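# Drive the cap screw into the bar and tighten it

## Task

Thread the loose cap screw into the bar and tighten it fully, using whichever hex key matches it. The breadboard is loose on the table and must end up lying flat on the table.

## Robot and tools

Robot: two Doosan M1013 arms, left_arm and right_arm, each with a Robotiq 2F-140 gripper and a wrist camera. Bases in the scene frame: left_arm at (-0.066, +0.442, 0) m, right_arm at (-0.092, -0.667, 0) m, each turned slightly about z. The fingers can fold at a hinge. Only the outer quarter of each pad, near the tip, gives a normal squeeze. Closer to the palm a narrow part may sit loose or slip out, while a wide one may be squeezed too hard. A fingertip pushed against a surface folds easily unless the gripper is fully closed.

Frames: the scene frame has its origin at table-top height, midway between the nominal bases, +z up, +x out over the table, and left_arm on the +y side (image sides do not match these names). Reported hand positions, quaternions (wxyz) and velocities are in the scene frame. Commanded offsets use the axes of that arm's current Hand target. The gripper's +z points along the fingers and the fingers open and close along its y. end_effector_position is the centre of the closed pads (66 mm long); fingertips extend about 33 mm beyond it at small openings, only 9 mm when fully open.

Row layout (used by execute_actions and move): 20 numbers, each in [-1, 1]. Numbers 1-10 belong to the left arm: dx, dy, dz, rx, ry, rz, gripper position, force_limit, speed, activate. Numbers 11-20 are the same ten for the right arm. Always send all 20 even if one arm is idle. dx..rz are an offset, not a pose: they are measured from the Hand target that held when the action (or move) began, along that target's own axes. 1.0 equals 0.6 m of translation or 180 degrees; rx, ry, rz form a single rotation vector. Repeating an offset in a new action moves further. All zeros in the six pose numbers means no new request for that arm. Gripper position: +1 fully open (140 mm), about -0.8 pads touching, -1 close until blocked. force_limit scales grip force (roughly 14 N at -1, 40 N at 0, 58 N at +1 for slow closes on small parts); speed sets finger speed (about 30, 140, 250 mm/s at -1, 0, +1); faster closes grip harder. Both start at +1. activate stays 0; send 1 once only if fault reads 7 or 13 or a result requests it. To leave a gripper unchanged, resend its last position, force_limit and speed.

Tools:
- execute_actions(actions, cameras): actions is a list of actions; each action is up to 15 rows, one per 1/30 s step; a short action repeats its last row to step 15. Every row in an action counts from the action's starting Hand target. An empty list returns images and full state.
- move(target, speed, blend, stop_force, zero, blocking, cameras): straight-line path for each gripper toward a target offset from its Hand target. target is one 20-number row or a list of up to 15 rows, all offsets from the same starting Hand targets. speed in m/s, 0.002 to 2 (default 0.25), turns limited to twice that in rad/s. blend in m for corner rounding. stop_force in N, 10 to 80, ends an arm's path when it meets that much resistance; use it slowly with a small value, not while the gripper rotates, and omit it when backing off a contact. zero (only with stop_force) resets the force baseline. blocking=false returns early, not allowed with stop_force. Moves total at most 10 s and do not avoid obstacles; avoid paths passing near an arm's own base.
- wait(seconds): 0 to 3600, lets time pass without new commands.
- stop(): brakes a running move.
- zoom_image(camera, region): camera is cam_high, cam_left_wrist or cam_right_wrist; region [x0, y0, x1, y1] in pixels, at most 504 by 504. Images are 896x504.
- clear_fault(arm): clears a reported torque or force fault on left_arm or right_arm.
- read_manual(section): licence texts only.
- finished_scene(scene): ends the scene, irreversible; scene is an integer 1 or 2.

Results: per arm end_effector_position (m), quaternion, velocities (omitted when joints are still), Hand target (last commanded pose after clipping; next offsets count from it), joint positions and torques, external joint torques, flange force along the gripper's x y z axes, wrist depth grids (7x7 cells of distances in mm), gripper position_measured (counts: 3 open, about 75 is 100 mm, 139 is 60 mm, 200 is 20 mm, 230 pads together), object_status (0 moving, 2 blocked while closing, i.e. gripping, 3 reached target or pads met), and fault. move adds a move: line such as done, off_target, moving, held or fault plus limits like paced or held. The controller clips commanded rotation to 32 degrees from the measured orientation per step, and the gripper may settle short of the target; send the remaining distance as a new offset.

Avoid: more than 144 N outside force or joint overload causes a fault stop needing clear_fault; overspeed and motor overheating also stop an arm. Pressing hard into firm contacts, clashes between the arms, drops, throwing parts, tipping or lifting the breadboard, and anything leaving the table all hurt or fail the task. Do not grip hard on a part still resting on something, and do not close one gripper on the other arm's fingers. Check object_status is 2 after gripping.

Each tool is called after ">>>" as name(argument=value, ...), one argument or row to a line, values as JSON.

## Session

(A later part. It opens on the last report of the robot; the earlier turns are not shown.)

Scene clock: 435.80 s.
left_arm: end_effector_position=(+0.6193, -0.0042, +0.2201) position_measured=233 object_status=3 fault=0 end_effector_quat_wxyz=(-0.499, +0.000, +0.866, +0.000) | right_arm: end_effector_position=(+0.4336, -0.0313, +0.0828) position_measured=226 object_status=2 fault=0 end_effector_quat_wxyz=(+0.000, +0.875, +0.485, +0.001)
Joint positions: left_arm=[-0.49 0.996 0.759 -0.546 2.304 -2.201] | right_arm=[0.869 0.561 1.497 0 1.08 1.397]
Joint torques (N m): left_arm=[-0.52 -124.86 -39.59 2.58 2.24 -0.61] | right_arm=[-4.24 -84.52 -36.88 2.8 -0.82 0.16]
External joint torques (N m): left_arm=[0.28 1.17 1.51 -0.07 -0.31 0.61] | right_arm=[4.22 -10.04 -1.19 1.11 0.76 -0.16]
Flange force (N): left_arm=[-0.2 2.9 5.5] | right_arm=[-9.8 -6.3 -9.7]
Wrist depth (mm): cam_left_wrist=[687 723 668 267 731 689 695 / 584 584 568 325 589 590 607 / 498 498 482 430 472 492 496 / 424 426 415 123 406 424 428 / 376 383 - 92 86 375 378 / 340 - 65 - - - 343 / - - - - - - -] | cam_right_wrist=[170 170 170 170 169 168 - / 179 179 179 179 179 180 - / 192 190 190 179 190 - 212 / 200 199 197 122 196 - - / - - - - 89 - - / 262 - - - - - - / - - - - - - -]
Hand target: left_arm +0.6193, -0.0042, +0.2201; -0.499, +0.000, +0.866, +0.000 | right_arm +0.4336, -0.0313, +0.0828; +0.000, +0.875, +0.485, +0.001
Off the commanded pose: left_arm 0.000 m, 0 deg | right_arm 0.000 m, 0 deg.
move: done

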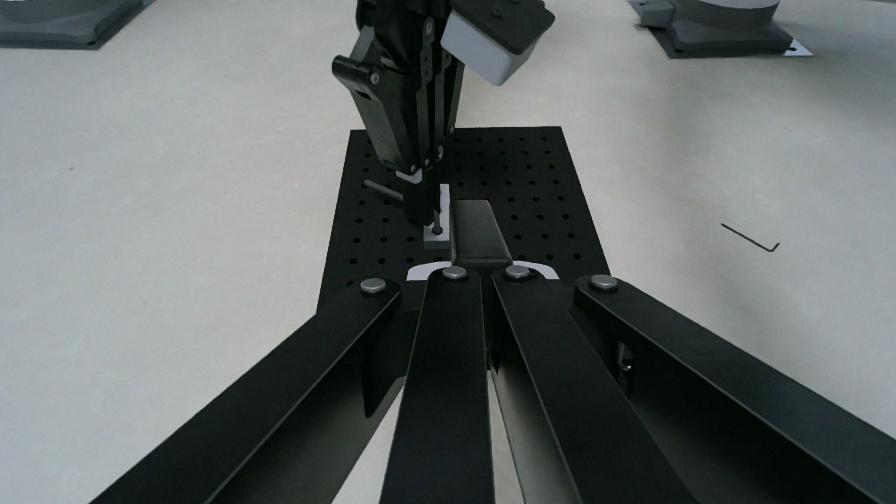

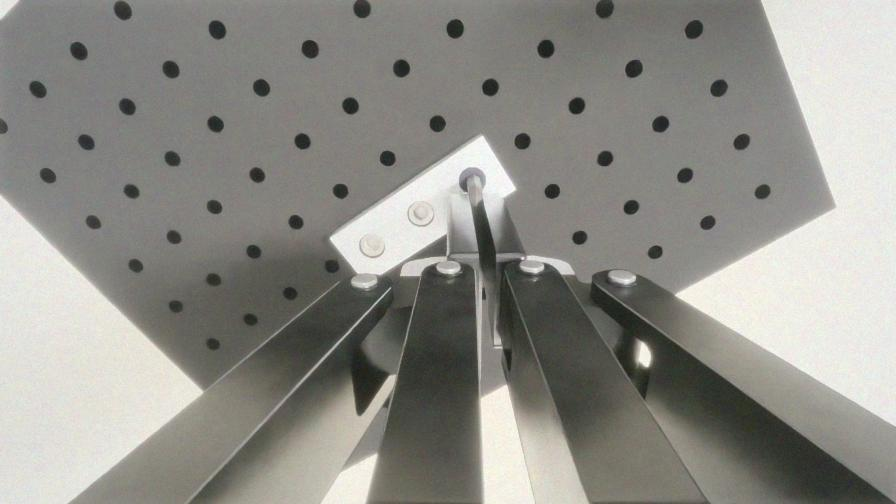

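>>> move(
  target=[
    [0,0,0,0,0,0,-1,1,0,0,0.00344,-0.01283,0.00012,0,0,0.16667,-0.98,0.5,-1,0],
    [0,0,0,0,0,0,-1,1,0,0,0.01283,-0.02223,0.00024,0,0,0.33333,-0.98,0.5,-1,0],
    [0,0,0,0,0,0,-1,1,0,0,0.02567,-0.02567,0.00038,0,0,0.5,-0.98,0.5,-1,0],
  ],
  speed=0.5,
  blend=0.003,
)

>>> move(
  target=[
    [0,0,0,0,0,0,-1,1,0,0,0.00344,-0.01283,0.00014,0,0,0.16667,-0.98,0.5,-1,0],
    [0,0,0,0,0,0,-1,1,0,0,0.01283,-0.02223,0.00028,0,0,0.33333,-0.98,0.5,-1,0],
  ],
  speed=0.4,
  blend=0.003,
)

Scene clock: 438.63 s.
left_arm: end_effector_position=(+0.6193, -0.0042, +0.2201) position_measured=233 object_status=3 fault=0 end_effector_quat_wxyz=(-0.499, +0.000, +0.866, +0.000) | right_arm: end_effector_position=(+0.4287, -0.0101, +0.0825) position_measured=226 object_status=2 fault=0 end_effector_quat_wxyz=(-0.001, +0.961, -0.276, +0.001)
Joint positions: left_arm=[-0.49 0.996 0.759 -0.546 2.304 -2.201] | right_arm=[0.891 0.581 1.465 0 1.094 2.989]
Joint torques (N m): left_arm=[-0.49 -125.69 -39.66 2.64 2.27 -0.55] | right_arm=[-6.88 -90.87 -40.59 1.63 -1.29 0.03]
External joint torques (N m): left_arm=[0.45 1.6 1.44 -0.12 -0.33 0.54] | right_arm=[6.74 -5.76 2.2 2.26 1.26 -0.03]
Flange force (N): left_arm=[-0.9 2.4 4.4] | right_arm=[-9.3 11.1 -4.5]
Wrist depth (mm): cam_left_wrist=[687 723 683 260 727 683 725 / 584 582 583 306 590 592 576 / 507 483 478 428 469 511 494 / 425 413 419 123 408 426 426 / 376 383 - 92 86 383 376 / 340 - 65 - - - 344 / - - - - - - -] | cam_right_wrist=[189 170 170 170 - 193 191 / 179 180 179 180 - - - / 191 189 190 179 - 191 - / 226 201 200 118 196 199 - / 242 213 - - 89 - 241 / 254 - - - - - - / - - - - - - -]
Hand target: left_arm +0.6193, -0.0042, +0.2201; -0.499, +0.000, +0.866, +0.000 | right_arm +0.4287, -0.0101, +0.0826; -0.001, +0.961, -0.276, +0.001
Off the commanded pose: left_arm 0.000 m, 0 deg | right_arm 0.000 m, 0 deg.
move: done

Scene clock: 440.47 s.
left_arm: end_effector_position=(+0.6193, -0.0042, +0.2201) position_measured=233 object_status=3 fault=0 end_effector_quat_wxyz=(-0.499, +0.000, +0.866, +0.000) | right_arm: end_effector_position=(+0.4423, -0.0029, +0.0824) position_measured=226 object_status=2 fault=0 end_effector_quat_wxyz=(-0.001, +0.695, -0.719, +0.000)
Joint positions: left_arm=[-0.49 0.996 0.759 -0.546 2.304 -2.201] | right_arm=[0.884 0.601 1.431 0 1.108 4.029]
Joint torques (N m): left_arm=[-0.35 -125.68 -39.63 2.6 2.32 -0.57] | right_arm=[-5.75 -96.97 -42.83 1.95 -1.04 0.02]
External joint torques (N m): left_arm=[0.4 1.66 1.44 -0.08 -0.38 0.57] | right_arm=[5.67 -1.27 4.5 1.97 1.07 -0.02]
Flange force (N): left_arm=[-1.0 2.4 4.5] | right_arm=[5.4 12.3 0.9]
Wrist depth (mm): cam_left_wrist=[689 772 - 250 769 683 697 / 584 590 583 504 599 598 586 / 492 492 481 442 465 482 533 / 425 425 417 123 405 424 426 / 375 381 - 92 86 367 375 / 335 - 65 - - - 342 / - - - - - - -] | cam_right_wrist=[196 173 - - 169 170 - / - - 182 - 178 178 178 / 215 194 193 177 178 189 188 / 228 200 199 118 195 200 - / 239 240 - - 89 210 213 / - - - - - - 252 / - - - - - - -]
Hand target: left_arm +0.6193, -0.0042, +0.2201; -0.499, +0.000, +0.866, +0.000 | right_arm +0.4423, -0.0029, +0.0824; -0.001, +0.695, -0.719, +0.000
Off the commanded pose: left_arm 0.000 m, 0 deg | right_arm 0.000 m, 0 deg.
move: done

>>> move(
  target=[
    [0,0,0,0,0,0,-1,1,0,0,0.00344,-0.01283,0.00014,0,0,0.16667,-0.98,0.5,-1,0],
    [0,0,0,0,0,0,-1,1,0,0,0.01283,-0.02223,0.00028,0,0,0.33333,-0.98,0.5,-1,0],
  ],
  speed=0.4,
  blend=0.003,
)

>>> move(
  target=[
    [0,0,0,0,0,0,-1,1,0,0,0.00344,-0.01283,0.00014,0,0,0.16667,-0.98,0.5,-1,0],
    [0,0,0,0,0,0,-1,1,0,0,0.01283,-0.02223,0.00028,0,0,0.33333,-0.98,0.5,-1,0],
  ],
  speed=0.4,
  blend=0.003,
  cameras=["cam_left_wrist","cam_right_wrist"],
)

>>> zoom_image(
  camera="cam_left_wrist",
  region=[405, 190, 465, 250],
)

>>> zoom_image(
  camera="cam_right_wrist",
  region=[440, 140, 500, 200],
)

Scene clock: 442.80 s.
left_arm: end_effector_position=(+0.6193, -0.0042, +0.2201) position_measured=233 object_status=3 fault=0 end_effector_quat_wxyz=(-0.499, +0.000, +0.866, +0.000) | right_arm: end_effector_position=(+0.4554, -0.0111, +0.0822) position_measured=226 object_status=2 fault=0 end_effector_quat_wxyz=(+0.001, -0.242, +0.970, +0.000)
Joint positions: left_arm=[-0.49 0.996 0.759 -0.546 2.304 -2.201] | right_arm=[0.866 0.604 1.426 0 1.109 5.059]
Joint torques (N m): left_arm=[-0.22 -125.67 -39.38 2.58 2.31 -0.59] | right_arm=[-8.07 -95.13 -43.2 1.39 -2.24 -0.01]
External joint torques (N m): left_arm=[0.47 1.79 1.25 -0.05 -0.38 0.59] | right_arm=[8.8 -3.78 4.65 2.61 2.27 0.01]
Flange force (N): left_arm=[-1.4 2.0 3.6] | right_arm=[17.2 4.1 -2.6]
Wrist depth (mm): cam_left_wrist=[695 723 689 236 695 683 729 / 587 607 562 281 592 589 586 / 495 491 482 324 472 499 495 / 426 426 415 123 403 427 427 / 376 387 - 92 86 377 377 / 343 - 65 - - - 343 / - - - - - - -] | cam_right_wrist=[- 192 170 168 167 170 169 / 205 - - 180 178 178 177 / - 212 - 178 186 187 186 / - 199 - 109 197 199 - / - - - - 89 205 - / - - - - - - - / - - - - - - -]
Hand target: left_arm +0.6193, -0.0042, +0.2201; -0.499, +0.000, +0.866, +0.000 | right_arm +0.4554, -0.0110, +0.0823; +0.001, -0.242, +0.970, +0.000
Off the commanded pose: left_arm 0.000 m, 0 deg | right_arm 0.000 m, 0 deg.
move: done

Scene clock: 444.63 s.
left_arm: end_effector_position=(+0.6193, -0.0042, +0.2201) position_measured=233 object_status=3 fault=0 end_effector_quat_wxyz=(-0.499, +0.000, +0.866, +0.000) | right_arm: end_effector_position=(+0.4548, -0.0264, +0.0821) position_measured=226 object_status=2 fault=0 end_effector_quat_wxyz=(+0.001, +0.276, +0.961, +0.001)
Joint positions: left_arm=[-0.49 0.996 0.759 -0.546 2.304 -2.201] | right_arm=[0.854 0.587 1.456 0 1.097 6.094]
Joint torques (N m): left_arm=[-0.89 -125.29 -39.55 2.57 2.33 -0.54] | right_arm=[-10.01 -92.82 -40.59 0.35 -0.7 0.15]
External joint torques (N m): left_arm=[0.94 1.59 1.47 -0.06 -0.4 0.54] | right_arm=[10.5 -4.34 2.28 3.64 0.69 -0.15]
Flange force (N): left_arm=[-0.9 2.9 4.6] | right_arm=[13.7 -8.7 -2.5]
Wrist depth (mm): cam_left_wrist=[683 718 657 229 720 693 716 / - 589 570 269 589 648 639 / - 494 478 331 468 499 495 / 425 425 415 123 403 427 424 / 374 384 - 92 86 375 381 / 342 - 65 - - - 344 / - - - - - - -] | cam_right_wrist=[170 - 171 166 169 168 170 / - - 178 171 178 179 177 / 218 - - 180 188 187 187 / - - 205 118 199 199 197 / 247 - - - 89 - 231 / - - - - - - - / - - - - - - -]
Hand target: left_arm +0.6193, -0.0042, +0.2201; -0.499, +0.000, +0.866, +0.000 | right_arm +0.4548, -0.0264, +0.0821; +0.001, +0.276, +0.961, +0.001
Off the commanded pose: left_arm 0.000 m, 0 deg | right_arm 0.000 m, 0 deg.
move: done

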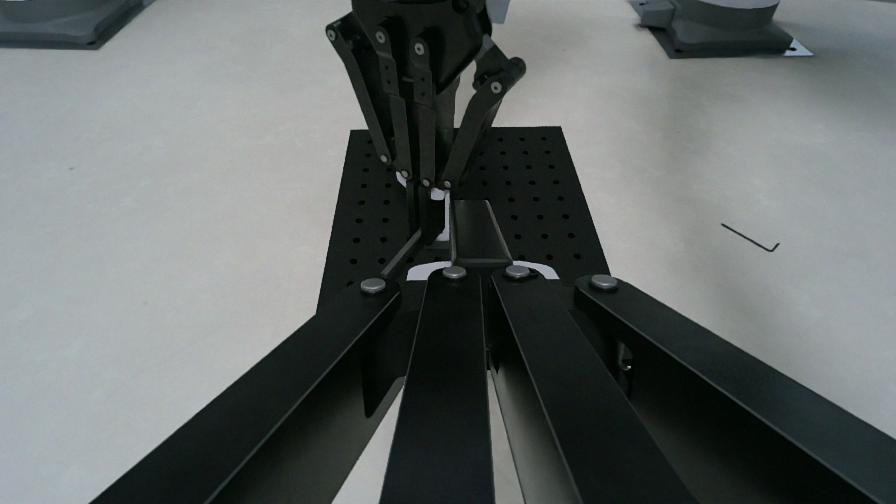

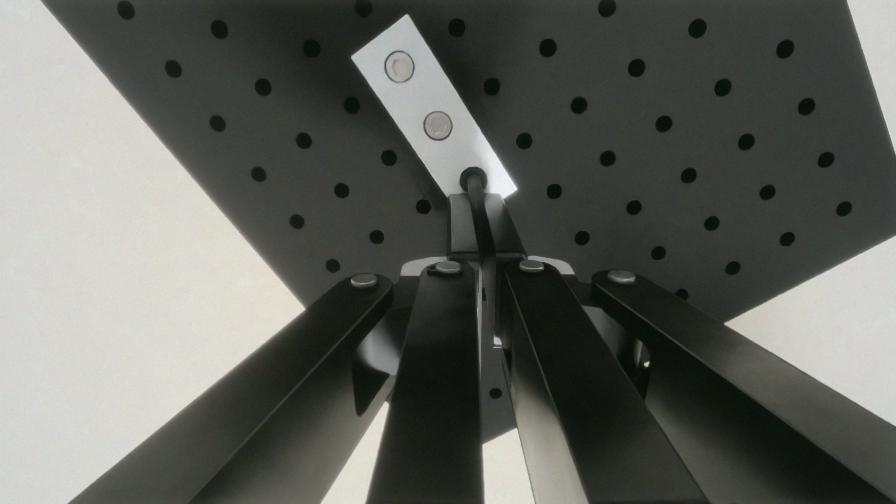

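Scaled by 8.400 from the camera's image (finer frame: 1280x720).

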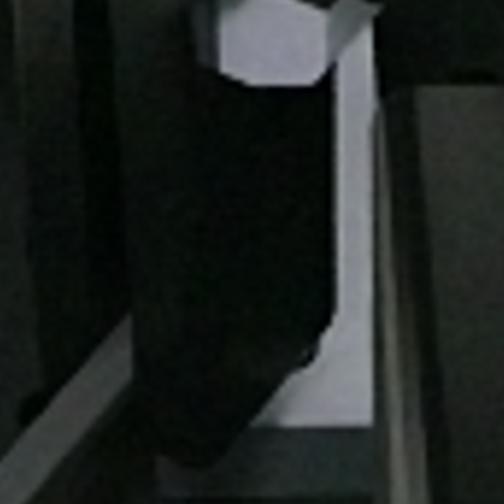

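Scaled by 8.400 from the camera's image (finer frame: 1280x720).

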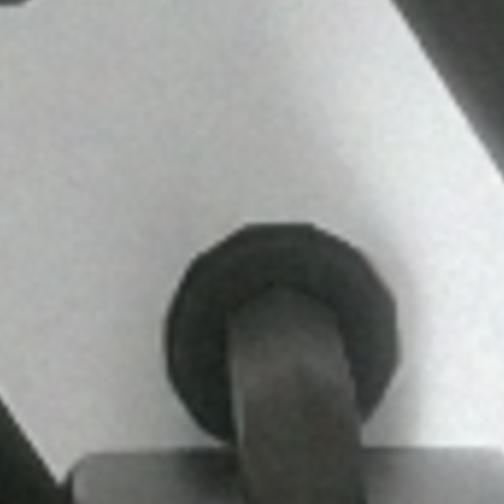

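>>> move(
  target=[
    [0,0,0,0,0,0,-1,1,0,0,0,0,-0.0133,0,0,0,-0.98,0.5,-1,0],
  ],
  speed=0.05,
)

>>> move(
  target=[
    [0,0,0,0,0,0,-1,1,0,0,0.003,-0.0055,-0.003,0,0,-0.9167,-0.98,0.5,-1,0],
    [0,0,0,0,0,0,-1,1,0,0,0.0065,-0.011,-0.003,0,0,0.1667,-0.98,0.5,-1,0],
    [0,0,0,0,0,0,-1,1,0,0,0.01,-0.0165,-0.003,0,0,-0.75,-0.98,0.5,-1,0],
    [0,0,0,0,0,0,-1,1,0,0,0.013,-0.0222,0.002,0,0,0.3333,-0.98,0.5,-1,0],
  ],
  speed=0.9,
  blend=0.02,
  cameras=["cam_left_wrist","cam_right_wrist"],
)

>>> zoom_image(
  camera="cam_left_wrist",
  region=[405, 190, 465, 250],
)

>>> zoom_image(
  camera="cam_right_wrist",
  region=[440, 140, 500, 200],
)

Scene clock: 446.23 s.
left_arm: end_effector_position=(+0.6193, -0.0042, +0.2201) position_measured=233 object_status=3 fault=0 end_effector_quat_wxyz=(-0.499, +0.000, +0.866, +0.000) | right_arm: end_effector_position=(+0.4549, -0.0265, +0.0900) position_measured=226 object_status=2 fault=0 end_effector_quat_wxyz=(+0.001, +0.276, +0.961, +0.001)
Joint positions: left_arm=[-0.49 0.996 0.759 -0.546 2.304 -2.201] | right_arm=[0.854 0.581 1.45 -0.001 1.109 6.094]
Joint torques (N m): left_arm=[-0.44 -124.84 -39.75 2.55 2.24 -0.62] | right_arm=[-1.1 -93.96 -41.09 4.01 -0.26 0.09]
External joint torques (N m): left_arm=[0.14 1.22 1.68 -0.05 -0.31 0.62] | right_arm=[0.84 -2.79 2.39 -0.01 0.24 -0.09]
Flange force (N): left_arm=[0.0 3.1 6.2] | right_arm=[2.3 -9.4 -0.5]
Wrist depth (mm): cam_left_wrist=[693 743 659 228 718 685 687 / 587 584 562 266 593 586 587 / 497 485 476 319 466 495 495 / 427 437 415 123 409 427 428 / 373 374 - 92 86 375 377 / 341 - 65 - - - 344 / - - - - - - -] | cam_right_wrist=[- - 175 174 176 175 176 / 211 - 186 182 186 185 185 / - - 196 185 197 198 195 / 237 - - 109 206 208 207 / - 249 - - 89 - - / - - - - - - - / - - - - - - -]
Hand target: left_arm +0.6193, -0.0042, +0.2201; -0.499, +0.000, +0.866, +0.000 | right_arm +0.4548, -0.0264, +0.0901; +0.001, +0.276, +0.961, +0.001
Off the commanded pose: left_arm 0.000 m, 0 deg | right_arm 0.000 m, 0 deg.
move: done

Scene clock: 453.27 s.
left_arm: end_effector_position=(+0.6193, -0.0042, +0.2201) position_measured=233 object_status=3 fault=0 end_effector_quat_wxyz=(-0.499, +0.000, +0.866, +0.000) | right_arm: end_effector_position=(+0.4411, -0.0336, +0.0888) position_measured=226 object_status=2 fault=0 end_effector_quat_wxyz=(+0.000, +0.719, +0.695, +0.001)
Joint positions: left_arm=[-0.49 0.996 0.759 -0.546 2.304 -2.201] | right_arm=[0.861 0.561 1.485 0 1.093 -5.419]
Joint torques (N m): left_arm=[-0.61 -125.71 -39.65 2.58 2.19 -0.57] | right_arm=[-1.15 -91.73 -40.65 3.96 -0.38 0.06]
External joint torques (N m): left_arm=[0.78 2.45 1.7 -0.07 -0.27 0.57] | right_arm=[1.64 -3.14 2.39 0 0.33 -0.06]
Flange force (N): left_arm=[-1.8 2.4 3.9] | right_arm=[-6.6 -7.6 -1.0]
Wrist depth (mm): cam_left_wrist=[712 731 689 662 759 687 687 / 582 584 590 511 583 583 586 / 493 496 481 444 449 496 514 / 424 425 415 123 407 427 430 / 374 382 - 92 86 374 374 / 341 - 65 - - - 343 / - - - - - - -] | cam_right_wrist=[176 176 176 175 175 173 - / - - 186 185 184 184 - / - - 191 - 192 194 - / - 211 - 109 205 203 - / - 222 - - 89 - - / - - - - - - - / - - - - - - -]
Hand target: left_arm +0.6193, -0.0042, +0.2201; -0.499, +0.000, +0.866, +0.000 | right_arm +0.4411, -0.0336, +0.0888; +0.000, +0.719, +0.695, +0.001
Off the commanded pose: left_arm 0.000 m, 0 deg | right_arm 0.000 m, 0 deg.
move: done

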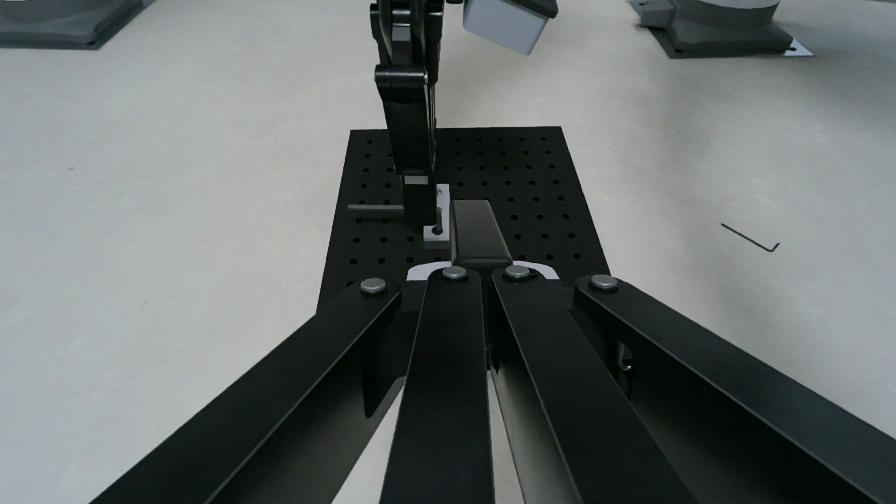

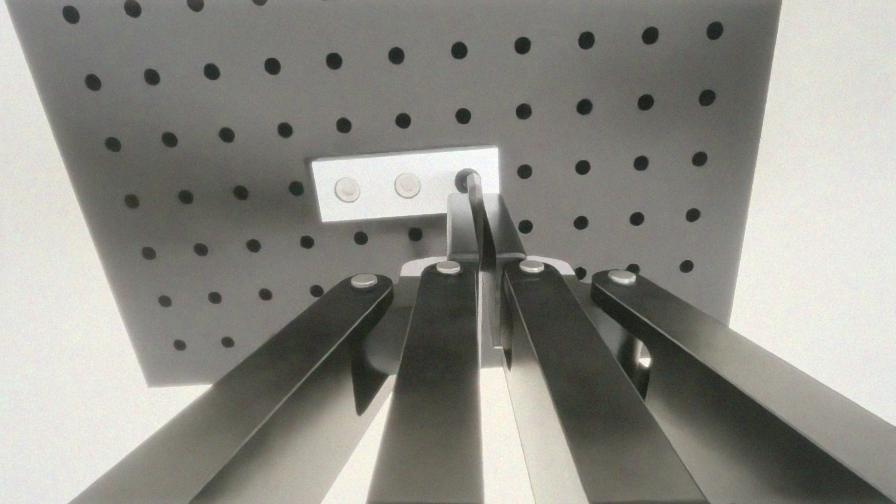

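Scaled by 8.400 from the camera's image (finer frame: 1280x720).

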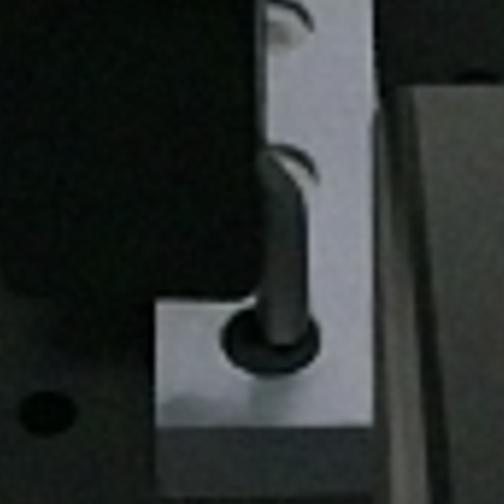

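Scaled by 8.400 from the camera's image (finer frame: 1280x720).

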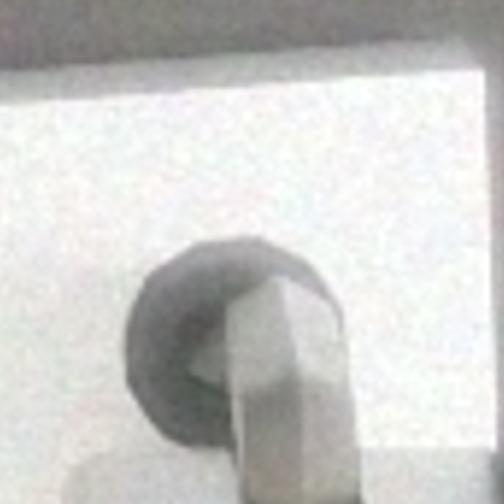

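>>> move(
  target=[
    [0,0,0,0,0,0,-1,1,0,0,-0.0021,-0.0024,0.0035,0,0,0,-0.98,0.5,-1,0],
  ],
  speed=0.05,
  cameras=["cam_left_wrist","cam_right_wrist"],
)

>>> zoom_image(
  camera="cam_left_wrist",
  region=[405, 190, 465, 250],
)

>>> zoom_image(
  camera="cam_right_wrist",
  region=[440, 140, 500, 200],
)

Scene clock: 454.43 s.
left_arm: end_effector_position=(+0.6193, -0.0042, +0.2201) position_measured=233 object_status=3 fault=0 end_effector_quat_wxyz=(-0.499, +0.000, +0.866, +0.000) | right_arm: end_effector_position=(+0.4397, -0.0348, +0.0867) position_measured=226 object_status=2 fault=0 end_effector_quat_wxyz=(+0.000, +0.719, +0.695, +0.001)
Joint positions: left_arm=[-0.49 0.996 0.759 -0.546 2.304 -2.201] | right_arm=[0.861 0.56 1.491 0 1.088 -5.418]
Joint torques (N m): left_arm=[-0.57 -125.2 -39.74 2.54 2.33 -0.6] | right_arm=[-1.53 -91.53 -40.69 3.9 -0.39 0.11]
External joint torques (N m): left_arm=[0.12 1.72 1.7 -0.05 -0.41 0.6] | right_arm=[1.38 -2.79 2.5 0.04 0.33 -0.11]
Flange force (N): left_arm=[-0.7 2.7 5.7] | right_arm=[-6.6 -7.1 -0.7]
Wrist depth (mm): cam_left_wrist=[697 714 687 659 699 677 648 / 608 586 592 504 586 584 590 / 497 493 479 440 493 491 493 / 424 427 418 123 394 428 427 / 374 384 - 92 86 373 377 / 345 - 65 - - - 345 / - - - - - - -] | cam_right_wrist=[- 174 173 172 173 174 198 / - 185 183 185 183 182 201 / - 194 190 179 192 192 216 / - 206 198 109 - 203 - / - - - - 89 215 - / - - - - - - - / - - - - - - -]
Hand target: left_arm +0.6193, -0.0042, +0.2201; -0.499, +0.000, +0.866, +0.000 | right_arm +0.4397, -0.0348, +0.0867; +0.000, +0.719, +0.695, +0.001
Off the commanded pose: left_arm 0.000 m, 0 deg | right_arm 0.000 m, 0 deg.
move: done

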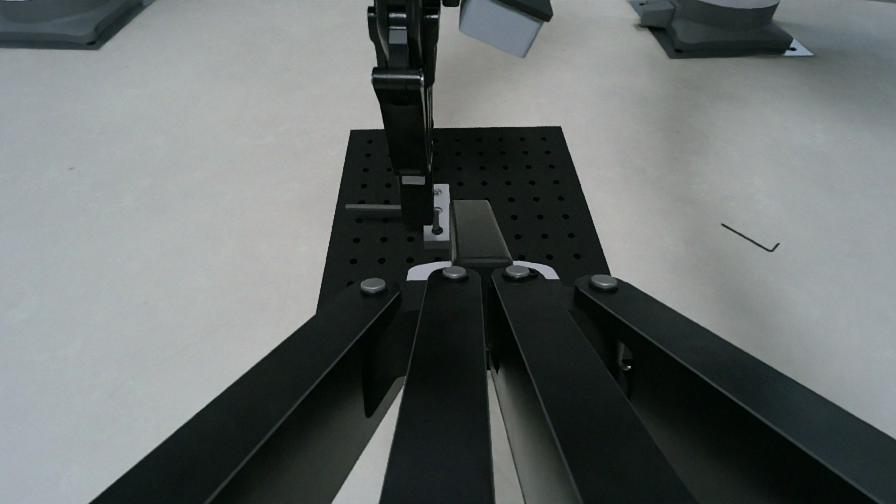

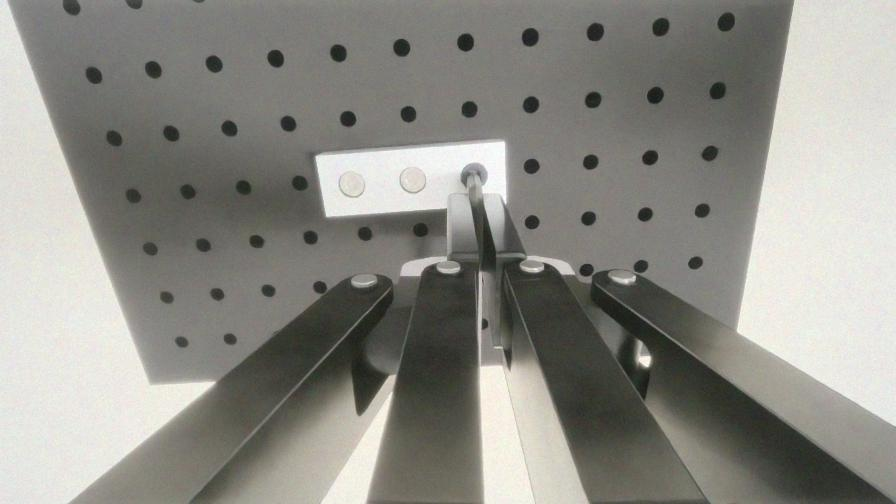

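Scaled by 8.400 from the camera's image (finer frame: 1280x720).

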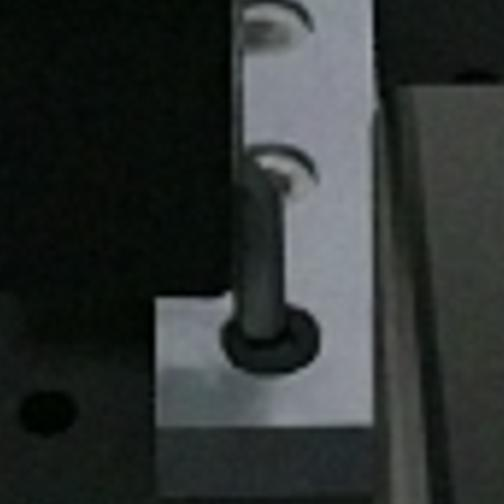

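Scaled by 8.400 from the camera's image (finer frame: 1280x720).

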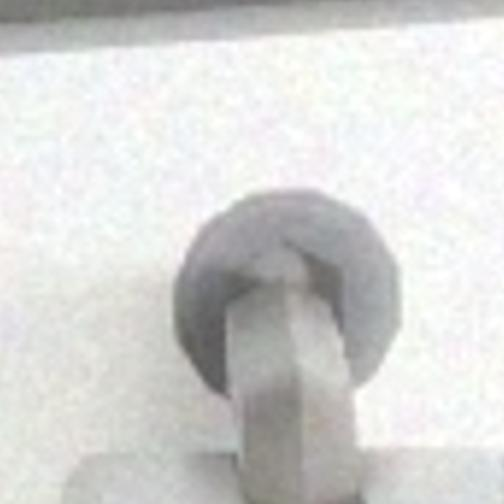

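>>> move(
  target=[
    [0,0,0,0,0,0,-1,1,0,0,0.001,0.001,0,0,0,0,-0.98,0.5,-1,0],
  ],
  speed=0.02,
)

>>> move(
  target=[
    [0,0,0,0,0,0,-1,1,0,0,0,0,0.0095,0,0,0,-0.98,0.5,-1,0],
  ],
  speed=0.01,
  stop_force=13,
  cameras=["cam_left_wrist","cam_right_wrist"],
)

>>> zoom_image(
  camera="cam_left_wrist",
  region=[405, 190, 465, 250],
)

>>> zoom_image(
  camera="cam_right_wrist",
  region=[440, 140, 500, 200],
)

Scene clock: 455.90 s.
left_arm: end_effector_position=(+0.6193, -0.0042, +0.2201) position_measured=233 object_status=3 fault=0 end_effector_quat_wxyz=(-0.499, +0.000, +0.866, +0.000) | right_arm: end_effector_position=(+0.4402, -0.0342, +0.0867) position_measured=226 object_status=2 fault=0 end_effector_quat_wxyz=(+0.000, +0.719, +0.695, +0.001)
Joint positions: left_arm=[-0.49 0.996 0.759 -0.546 2.304 -2.201] | right_arm=[0.861 0.561 1.489 0 1.089 -5.418]
Joint torques (N m): left_arm=[-0.75 -125.31 -39.65 2.57 2.3 -0.48] | right_arm=[-1.21 -91.81 -40.77 3.91 -0.37 0.1]
External joint torques (N m): left_arm=[0.74 1.65 1.58 -0.06 -0.37 0.48] | right_arm=[1.4 -2.83 2.5 0.04 0.3 -0.1]
Flange force (N): left_arm=[-0.8 2.8 4.9] | right_arm=[-6.7 -7.2 -0.7]
Wrist depth (mm): cam_left_wrist=[685 644 701 251 723 683 723 / 580 583 566 267 587 586 587 / 477 475 481 425 478 495 493 / 425 427 414 123 404 425 433 / 372 373 - 92 86 377 375 / 340 - 65 - - - 343 / - - - - - - -] | cam_right_wrist=[174 171 174 171 171 173 - / - - 183 183 183 180 - / - - 189 180 192 190 215 / - 203 205 109 200 206 - / - 216 - - 89 243 - / - - - - - - - / - - - - - - -]
Hand target: left_arm +0.6193, -0.0042, +0.2201; -0.499, +0.000, +0.866, +0.000 | right_arm +0.4403, -0.0342, +0.0867; +0.000, +0.719, +0.695, +0.001
Off the commanded pose: left_arm 0.000 m, 0 deg | right_arm 0.000 m, 0 deg.
move: done

Scene clock: 456.73 s.
left_arm: end_effector_position=(+0.6193, -0.0042, +0.2201) position_measured=233 object_status=3 fault=0 end_effector_quat_wxyz=(-0.499, +0.000, +0.866, +0.000) | right_arm: end_effector_position=(+0.4404, -0.0341, +0.0847) position_measured=226 object_status=2 fault=0 end_effector_quat_wxyz=(+0.000, +0.719, +0.695, +0.001)
Joint positions: left_arm=[-0.49 0.996 0.759 -0.546 2.304 -2.201] | right_arm=[0.861 0.563 1.491 0 1.085 -5.419]
Joint torques (N m): left_arm=[-0.88 -125.6 -39.66 2.58 2.25 -0.55] | right_arm=[0.2 -69.89 -28.96 4.58 -1.61 0.11]
External joint torques (N m): left_arm=[0.82 1.96 1.56 -0.06 -0.32 0.55] | right_arm=[-0.11 -24.85 -9.14 -0.64 1.56 -0.11]
Flange force (N): left_arm=[-1.3 2.6 4.2] | right_arm=[-9.8 -7.3 -28.1]
Wrist depth (mm): cam_left_wrist=[687 720 - 675 687 672 689 / 590 589 562 564 592 590 584 / 494 493 479 440 479 499 496 / 424 425 416 123 392 427 430 / 373 387 - 92 86 375 375 / 343 - 65 - - - 342 / - - - - - - -] | cam_right_wrist=[172 171 172 172 171 171 174 / 182 - 182 181 184 181 205 / - - 188 176 191 185 - / 224 - - 109 - - - / - - - - 89 - 251 / - - - - - - - / - - - - - - -]
Hand target: left_arm +0.6193, -0.0042, +0.2201; -0.499, +0.000, +0.866, +0.000 | right_arm +0.4404, -0.0341, +0.0846; +0.000, +0.719, +0.695, +0.001 (not the last commanded pose)
Off the commanded pose: left_arm 0.000 m, 0 deg | right_arm 0.004 m, 0 deg.
move: contact (right_arm)

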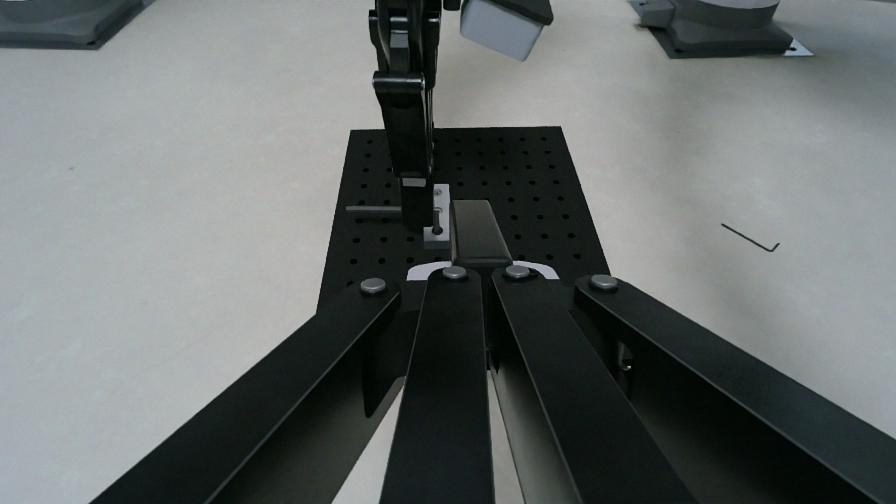

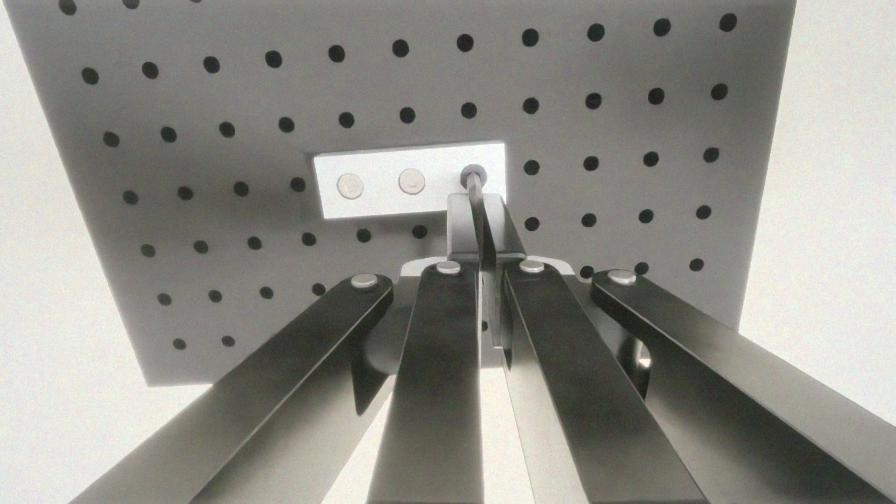

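Scaled by 8.400 from the camera's image (finer frame: 1280x720).

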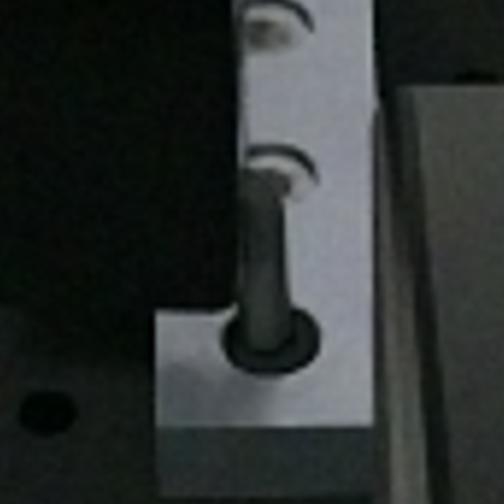

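Scaled by 8.400 from the camera's image (finer frame: 1280x720).

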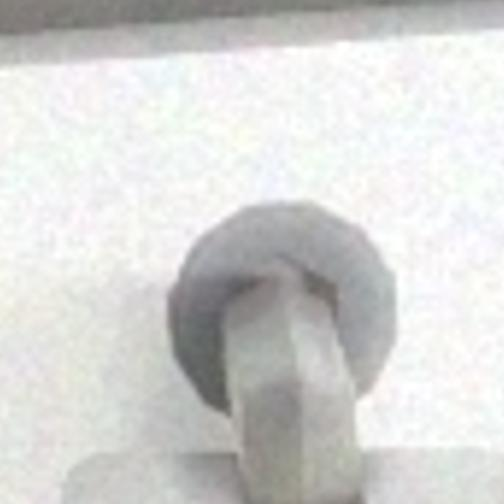

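>>> move(
  target=[
    [0,0,0,0,0,0,-1,1,0,0,0,0,-0.001,0,0,0,-0.98,0.5,-1,0],
    [0,0,0,0,0,0,-1,1,0,0,0.0008,0.0004,-0.001,0,0,0,-0.98,0.5,-1,0],
  ],
  speed=0.02,
)

>>> move(
  target=[
    [0,0,0,0,0,0,-1,1,0,0,0.0008,0.0004,0,0,0,0,-0.98,0.5,-1,0],
  ],
  speed=0.01,
)

>>> move(
  target=[
    [0,0,0,0,0,0,-1,1,0,0,0,0,0.0075,0,0,0,-0.98,0.5,-1,0],
  ],
  speed=0.01,
  stop_force=13,
)

Scene clock: 457.83 s.
left_arm: end_effector_position=(+0.6193, -0.0042, +0.2201) position_measured=233 object_status=3 fault=0 end_effector_quat_wxyz=(-0.499, +0.000, +0.866, +0.000) | right_arm: end_effector_position=(+0.4407, -0.0337, +0.0851) position_measured=226 object_status=2 fault=0 end_effector_quat_wxyz=(+0.000, +0.719, +0.695, +0.001)
Joint positions: left_arm=[-0.49 0.996 0.759 -0.546 2.304 -2.201] | right_arm=[0.861 0.563 1.489 0 1.087 -5.418]
Joint torques (N m): left_arm=[-0.51 -124.7 -39.63 2.57 2.26 -0.56] | right_arm=[-1.21 -91.7 -40.56 3.94 -0.33 0.08]
External joint torques (N m): left_arm=[0.51 0.96 1.52 -0.06 -0.33 0.56] | right_arm=[1.61 -3.28 2.49 0 0.28 -0.09]
Flange force (N): left_arm=[0.1 3.3 5.8] | right_arm=[-7.0 -7.8 -1.0]
Wrist depth (mm): cam_left_wrist=[693 774 725 248 734 693 727 / 580 583 586 502 582 587 - / 489 491 479 447 473 514 496 / 428 427 397 123 405 429 424 / 366 386 - 92 86 376 377 / 340 - 65 - - - 344 / - - - - - - -] | cam_right_wrist=[171 172 172 172 171 173 188 / - - 182 182 180 181 208 / - - 186 178 189 189 - / - 209 207 111 202 203 - / 253 214 - - 90 - 250 / - - - - - - - / - - - - - - -]
Hand target: left_arm +0.6193, -0.0042, +0.2201; -0.499, +0.000, +0.866, +0.000 | right_arm +0.4406, -0.0337, +0.0852; +0.000, +0.719, +0.695, +0.001
Off the commanded pose: left_arm 0.000 m, 0 deg | right_arm 0.000 m, 0 deg.
move: done

Scene clock: 458.33 s.
left_arm: end_effector_position=(+0.6193, -0.0042, +0.2201) position_measured=233 object_status=3 fault=0 end_effector_quat_wxyz=(-0.499, +0.000, +0.866, +0.000) | right_arm: end_effector_position=(+0.4409, -0.0332, +0.0852) position_measured=226 object_status=2 fault=0 end_effector_quat_wxyz=(+0.000, +0.719, +0.695, +0.001)
Joint positions: left_arm=[-0.49 0.996 0.759 -0.546 2.304 -2.201] | right_arm=[0.861 0.564 1.488 0 1.087 -5.418]
Joint torques (N m): left_arm=[-0.67 -125.28 -39.65 2.56 2.23 -0.54] | right_arm=[-1.24 -91.95 -40.74 3.93 -0.4 0.04]
External joint torques (N m): left_arm=[0.92 2.26 1.79 -0.05 -0.32 0.54] | right_arm=[1.54 -3.06 2.5 0.03 0.34 -0.04]
Flange force (N): left_arm=[-1.5 2.8 4.6] | right_arm=[-6.7 -7.6 -0.9]
Wrist depth (mm): cam_left_wrist=[705 712 723 238 731 689 716 / 582 580 587 506 586 586 596 / 495 488 486 440 475 481 500 / 424 425 414 123 405 430 416 / 373 385 - 92 86 375 374 / 342 - 65 - - - 344 / - - - - - - -] | cam_right_wrist=[173 171 172 172 170 171 - / - 184 182 182 182 182 - / - - 188 179 190 189 - / 205 207 202 122 197 202 - / 250 - - - 89 - 244 / - - - - - - - / - - - - - - -]
Hand target: left_arm +0.6193, -0.0042, +0.2201; -0.499, +0.000, +0.866, +0.000 | right_arm +0.4409, -0.0332, +0.0852; +0.000, +0.719, +0.695, +0.001
Off the commanded pose: left_arm 0.000 m, 0 deg | right_arm 0.000 m, 0 deg.
move: done

Scene clock: 459.33 s.
left_arm: end_effector_position=(+0.6193, -0.0042, +0.2201) position_measured=233 object_status=3 fault=0 end_effector_quat_wxyz=(-0.499, +0.000, +0.866, +0.000) | right_arm: end_effector_position=(+0.4409, -0.0331, +0.0817) position_measured=226 object_status=2 fault=0 end_effector_quat_wxyz=(+0.000, +0.719, +0.695, +0.001)
Joint positions: left_arm=[-0.49 0.996 0.759 -0.546 2.304 -2.201] | right_arm=[0.861 0.567 1.491 0 1.082 -5.418]
Joint torques (N m): left_arm=[-0.47 -125.65 -39.53 2.55 2.27 -0.57] | right_arm=[0.77 -69.48 -31.11 4.76 -3.04 0.13]
External joint torques (N m): left_arm=[0.51 1.53 1.29 -0.02 -0.34 0.57] | right_arm=[-0.63 -25.76 -7.03 -0.82 2.98 -0.13]
Flange force (N): left_arm=[-1.0 2.4 4.0] | right_arm=[-14.1 -9.8 -29.4]
Wrist depth (mm): cam_left_wrist=[691 703 666 250 699 691 714 / 586 587 569 298 593 572 572 / 492 492 480 442 473 494 497 / 437 425 418 123 403 427 426 / 375 383 - 92 86 375 375 / 341 - 65 - - - 344 / - - - - - - -] | cam_right_wrist=[170 168 169 168 169 169 191 / - - 179 181 178 177 198 / - - 184 177 187 185 214 / 210 - - 111 195 201 225 / - - - - 79 - - / - - - - - - - / - - - - - - -]
Hand target: left_arm +0.6193, -0.0042, +0.2201; -0.499, +0.000, +0.866, +0.000 | right_arm +0.4409, -0.0331, +0.0817; +0.000, +0.719, +0.695, +0.001 (not the last commanded pose)
Off the commanded pose: left_arm 0.000 m, 0 deg | right_arm 0.001 m, 0 deg.
move: contact (right_arm)

>>> move(
  target=[
    [0,0,0,0,0,0,-1,1,0,0,0,0,-0.001,0,0,0,-0.98,0.5,-1,0],
    [0,0,0,0,0,0,-1,1,0,0,0.00344,-0.01283,-0.0008,0,0,0.16667,-0.98,0.5,-1,0],
    [0,0,0,0,0,0,-1,1,0,0,0.01283,-0.02223,-0.0006,0,0,0.33333,-0.98,0.5,-1,0],
  ],
  speed=0.4,
  blend=[0,0.003,0],
)

>>> move(
  target=[
    [0,0,0,0,0,0,-1,1,0,0,0.00344,-0.01283,0.00014,0,0,0.16667,-0.98,0.5,-1,0],
    [0,0,0,0,0,0,-1,1,0,0,0.01283,-0.02223,0.00028,0,0,0.33333,-0.98,0.5,-1,0],
  ],
  speed=0.4,
  blend=0.003,
)

Scene clock: 461.80 s.
left_arm: end_effector_position=(+0.6193, -0.0042, +0.2201) position_measured=233 object_status=3 fault=0 end_effector_quat_wxyz=(-0.499, +0.000, +0.866, +0.000) | right_arm: end_effector_position=(+0.4278, -0.0250, +0.0820) position_measured=226 object_status=2 fault=0 end_effector_quat_wxyz=(-0.001, +0.970, +0.242, +0.001)
Joint positions: left_arm=[-0.49 0.996 0.759 -0.546 2.304 -2.201] | right_arm=[0.88 0.564 1.495 0 1.08 -4.353]
Joint torques (N m): left_arm=[-0.67 -124.89 -39.6 2.54 2.33 -0.5] | right_arm=[-0.55 -92.81 -41.88 4.14 -1.01 0.06]
External joint torques (N m): left_arm=[1.02 0.75 1.38 0 -0.39 0.5] | right_arm=[0.45 -1.89 3.88 -0.26 0.95 -0.06]
Flange force (N): left_arm=[0.1 3.6 5.5] | right_arm=[-10.4 3.9 0.0]
Wrist depth (mm): cam_left_wrist=[691 729 659 271 723 677 693 / 586 584 565 317 582 590 584 / 496 493 476 427 469 497 494 / 424 427 412 123 406 426 427 / 374 382 - 91 86 374 376 / 342 - 65 - - - 343 / - - - - - - -] | cam_right_wrist=[- 168 169 167 167 169 167 / 178 181 179 179 - 179 209 / 191 189 191 176 - 186 210 / 200 200 198 122 - - - / 213 211 - - 89 239 - / - - - - - - - / - - - - - - -]
Hand target: left_arm +0.6193, -0.0042, +0.2201; -0.499, +0.000, +0.866, +0.000 | right_arm +0.4278, -0.0250, +0.0820; -0.001, +0.970, +0.242, +0.001
Off the commanded pose: left_arm 0.000 m, 0 deg | right_arm 0.000 m, 0 deg.
move: done

Scene clock: 463.63 s.
left_arm: end_effector_position=(+0.6193, -0.0042, +0.2201) position_measured=233 object_status=3 fault=0 end_effector_quat_wxyz=(-0.499, +0.000, +0.866, +0.000) | right_arm: end_effector_position=(+0.4284, -0.0096, +0.0819) position_measured=226 object_status=2 fault=0 end_effector_quat_wxyz=(-0.001, +0.961, -0.275, +0.001)
Joint positions: left_arm=[-0.49 0.996 0.759 -0.546 2.304 -2.201] | right_arm=[0.891 0.581 1.466 0 1.092 -3.294]
Joint torques (N m): left_arm=[-0.69 -125.13 -39.71 2.53 2.28 -0.55] | right_arm=[-0.43 -94.74 -43.25 4.15 -1.53 0.02]
External joint torques (N m): left_arm=[0.58 1.72 1.71 -0.02 -0.35 0.55] | right_arm=[0.73 -1.77 4.91 -0.25 1.5 -0.02]
Flange force (N): left_arm=[-0.8 3.0 5.4] | right_arm=[-2.3 12.8 0.1]
Wrist depth (mm): cam_left_wrist=[689 710 683 259 718 681 681 / 580 577 589 305 605 587 593 / 490 493 478 430 461 494 505 / 425 427 418 123 409 426 421 / 374 384 - 92 86 375 376 / 344 - 65 - - - 342 / - - - - - - -] | cam_right_wrist=[- 170 170 170 169 190 - / 178 178 177 179 180 179 - / 188 189 188 185 188 192 - / - 201 200 122 195 200 200 / - - - - 89 - 249 / - - - - - - - / - - - - - - -]
Hand target: left_arm +0.6193, -0.0042, +0.2201; -0.499, +0.000, +0.866, +0.000 | right_arm +0.4284, -0.0096, +0.0819; -0.001, +0.961, -0.275, +0.001
Off the commanded pose: left_arm 0.000 m, 0 deg | right_arm 0.000 m, 0 deg.
move: done

>>> move(
  target=[
    [0,0,0,0,0,0,-1,1,0,0,0.00344,-0.01283,0.00022,0,0,0.16667,-0.98,0.5,-1,0],
    [0,0,0,0,0,0,-1,1,0,0,0.01283,-0.02223,0.00044,0,0,0.33333,-0.98,0.5,-1,0],
  ],
  speed=0.4,
  blend=0.003,
)

>>> move(
  target=[
    [0,0,0,0,0,0,-1,1,0,0,0.00344,-0.01283,0.00022,0,0,0.16667,-0.98,0.5,-1,0],
    [0,0,0,0,0,0,-1,1,0,0,0.01283,-0.02223,0.00044,0,0,0.33333,-0.98,0.5,-1,0],
  ],
  speed=0.4,
  blend=0.003,
)

>>> move(
  target=[
    [0,0,0,0,0,0,-1,1,0,0,0.00344,-0.01283,0.00014,0,0,0.16667,-0.98,0.5,-1,0],
    [0,0,0,0,0,0,-1,1,0,0,0.01283,-0.02223,0.00028,0,0,0.33333,-0.98,0.5,-1,0],
  ],
  speed=0.4,
  blend=0.003,
  cameras=["cam_left_wrist","cam_right_wrist"],
)

>>> zoom_image(
  camera="cam_left_wrist",
  region=[405, 190, 465, 250],
)

>>> zoom_image(
  camera="cam_right_wrist",
  region=[420, 100, 540, 220],
)

Scene clock: 466.13 s.
left_arm: end_effector_position=(+0.6193, -0.0042, +0.2201) position_measured=233 object_status=3 fault=0 end_effector_quat_wxyz=(-0.499, +0.000, +0.866, +0.000) | right_arm: end_effector_position=(+0.4420, -0.0024, +0.0816) position_measured=226 object_status=2 fault=0 end_effector_quat_wxyz=(-0.001, +0.695, -0.719, +0.000)
Joint positions: left_arm=[-0.49 0.996 0.759 -0.546 2.304 -2.201] | right_arm=[0.885 0.602 1.431 0 1.106 -2.253]
Joint torques (N m): left_arm=[-0.75 -125.68 -39.66 2.57 2.34 -0.52] | right_arm=[-1.32 -97.1 -45.32 3.93 -2.49 0.02]
External joint torques (N m): left_arm=[0.6 2.34 1.66 -0.07 -0.42 0.52] | right_arm=[1.49 -1.48 6.86 0 2.51 -0.02]
Flange force (N): left_arm=[-1.7 2.3 4.3] | right_arm=[12.2 11.3 0.4]
Wrist depth (mm): cam_left_wrist=[689 723 695 242 718 683 705 / 587 587 592 262 560 583 586 / 493 494 482 442 469 492 492 / 428 427 416 123 406 427 424 / 373 382 - 92 86 375 375 / 344 - 65 - - - 343 / - - - - - - -] | cam_right_wrist=[- - 169 168 168 168 168 / - - 177 - - - - / - 193 191 177 178 188 - / - 200 198 118 195 - - / - - - - 89 206 211 / - - - - - - - / - - - - - - -]
Hand target: left_arm +0.6193, -0.0042, +0.2201; -0.499, +0.000, +0.866, +0.000 | right_arm +0.4420, -0.0024, +0.0817; -0.001, +0.695, -0.719, +0.000
Off the commanded pose: left_arm 0.000 m, 0 deg | right_arm 0.000 m, 0 deg.
move: done

Scene clock: 467.97 s.
left_arm: end_effector_position=(+0.6193, -0.0042, +0.2201) position_measured=233 object_status=3 fault=0 end_effector_quat_wxyz=(-0.499, +0.000, +0.866, +0.000) | right_arm: end_effector_position=(+0.4550, -0.0106, +0.0814) position_measured=226 object_status=2 fault=0 end_effector_quat_wxyz=(+0.001, -0.242, +0.970, +0.001)
Joint positions: left_arm=[-0.49 0.996 0.759 -0.546 2.304 -2.201] | right_arm=[0.867 0.605 1.427 0 1.108 -1.224]
Joint torques (N m): left_arm=[-0.57 -125.58 -39.53 2.55 2.32 -0.56] | right_arm=[-4.29 -94.51 -43.49 2.96 -2.57 0.11]
External joint torques (N m): left_arm=[0.59 2.27 1.57 -0.05 -0.4 0.56] | right_arm=[4.56 -4.34 4.82 1.04 2.59 -0.11]
Flange force (N): left_arm=[-1.7 2.2 4.1] | right_arm=[16.3 -1.0 -3.4]
Wrist depth (mm): cam_left_wrist=[695 727 727 236 727 683 674 / 584 587 573 282 586 590 593 / 491 494 477 322 472 497 495 / 426 425 416 123 404 424 428 / 376 385 - 92 86 375 375 / 340 - 65 - - - 344 / - - - - - - -] | cam_right_wrist=[- - 171 - 167 168 169 / - - 183 176 178 178 176 / 216 192 188 174 187 186 188 / - 204 - 109 196 198 - / - - - - 89 206 240 / - - - - - - - / - - - - - - -]
Hand target: left_arm +0.6193, -0.0042, +0.2201; -0.499, +0.000, +0.866, +0.000 | right_arm +0.4550, -0.0105, +0.0814; +0.001, -0.242, +0.970, +0.001
Off the commanded pose: left_arm 0.000 m, 0 deg | right_arm 0.000 m, 0 deg.
move: done

Scene clock: 469.80 s.
left_arm: end_effector_position=(+0.6193, -0.0042, +0.2201) position_measured=233 object_status=3 fault=0 end_effector_quat_wxyz=(-0.499, +0.000, +0.866, +0.000) | right_arm: end_effector_position=(+0.4545, -0.0259, +0.0812) position_measured=226 object_status=2 fault=0 end_effector_quat_wxyz=(+0.001, +0.275, +0.961, +0.001)
Joint positions: left_arm=[-0.49 0.996 0.759 -0.546 2.304 -2.201] | right_arm=[0.855 0.588 1.456 0 1.095 -0.188]
Joint torques (N m): left_arm=[-0.57 -125.34 -39.53 2.58 2.37 -0.52] | right_arm=[-3.31 -89.06 -38.7 3.32 -1.05 0.06]
External joint torques (N m): left_arm=[0.29 1.73 1.45 -0.08 -0.45 0.52] | right_arm=[3.44 -7.64 0.53 0.64 1.04 -0.06]
Flange force (N): left_arm=[-1.0 2.2 4.6] | right_arm=[5.6 -10.4 -6.8]
Wrist depth (mm): cam_left_wrist=[695 712 272 233 708 681 697 / 589 587 565 269 589 570 586 / 490 493 480 330 472 492 482 / 424 424 414 123 405 439 426 / 375 383 - 92 85 91 377 / 342 - 65 - - - 339 / - - - - - - -] | cam_right_wrist=[- 172 169 167 168 167 168 / - 179 177 170 176 177 175 / - - - 178 190 186 187 / - - 203 112 196 197 193 / - 245 - - 79 207 - / 259 - - - - - - / - - - - - - -]
Hand target: left_arm +0.6193, -0.0042, +0.2201; -0.499, +0.000, +0.866, +0.000 | right_arm +0.4545, -0.0259, +0.0812; +0.001, +0.275, +0.961, +0.001
Off the commanded pose: left_arm 0.000 m, 0 deg | right_arm 0.000 m, 0 deg.
move: done

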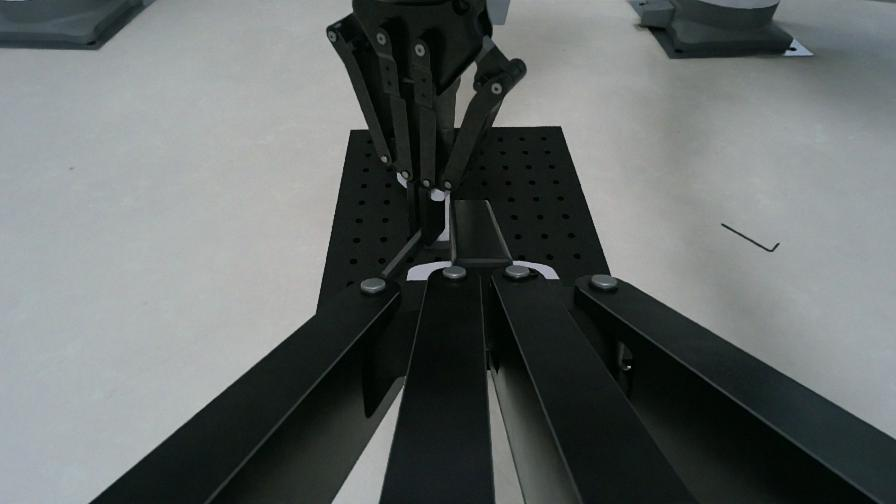

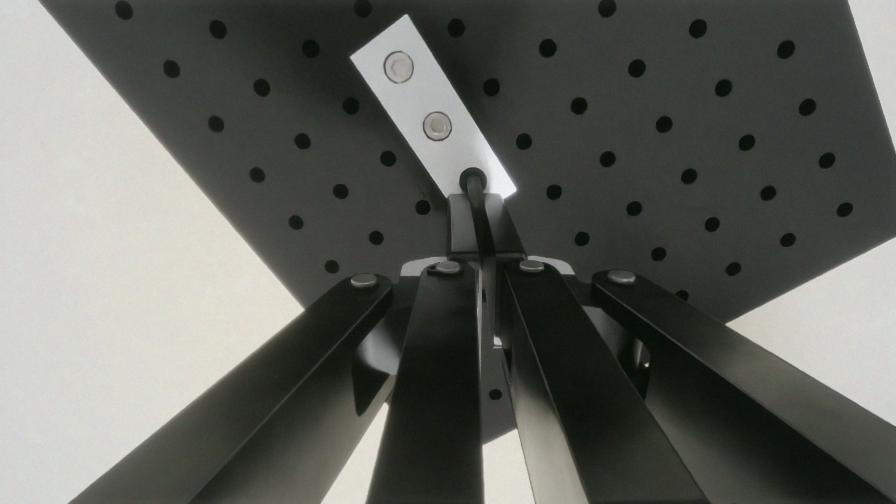

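Scaled by 8.400 from the camera's image (finer frame: 1280x720).

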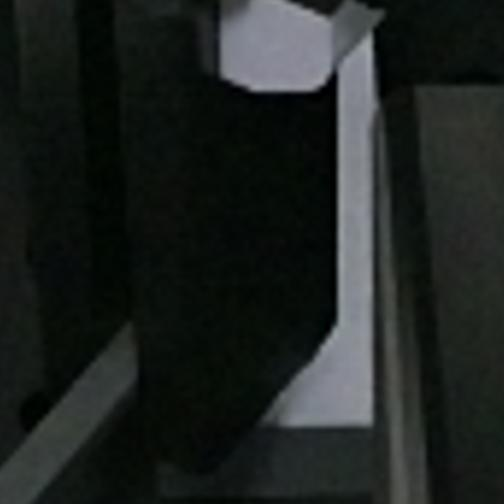

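Scaled by 4.200 from the camera's image (finer frame: 1280x720).

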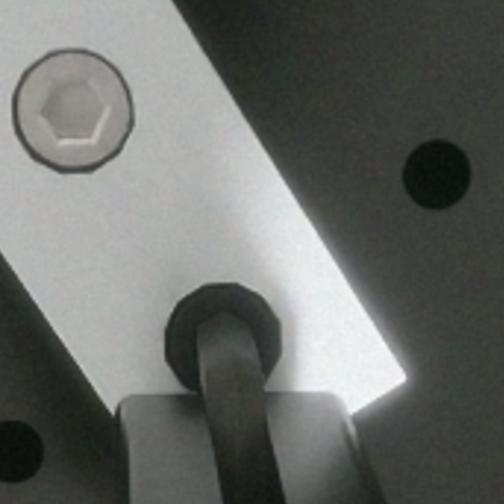

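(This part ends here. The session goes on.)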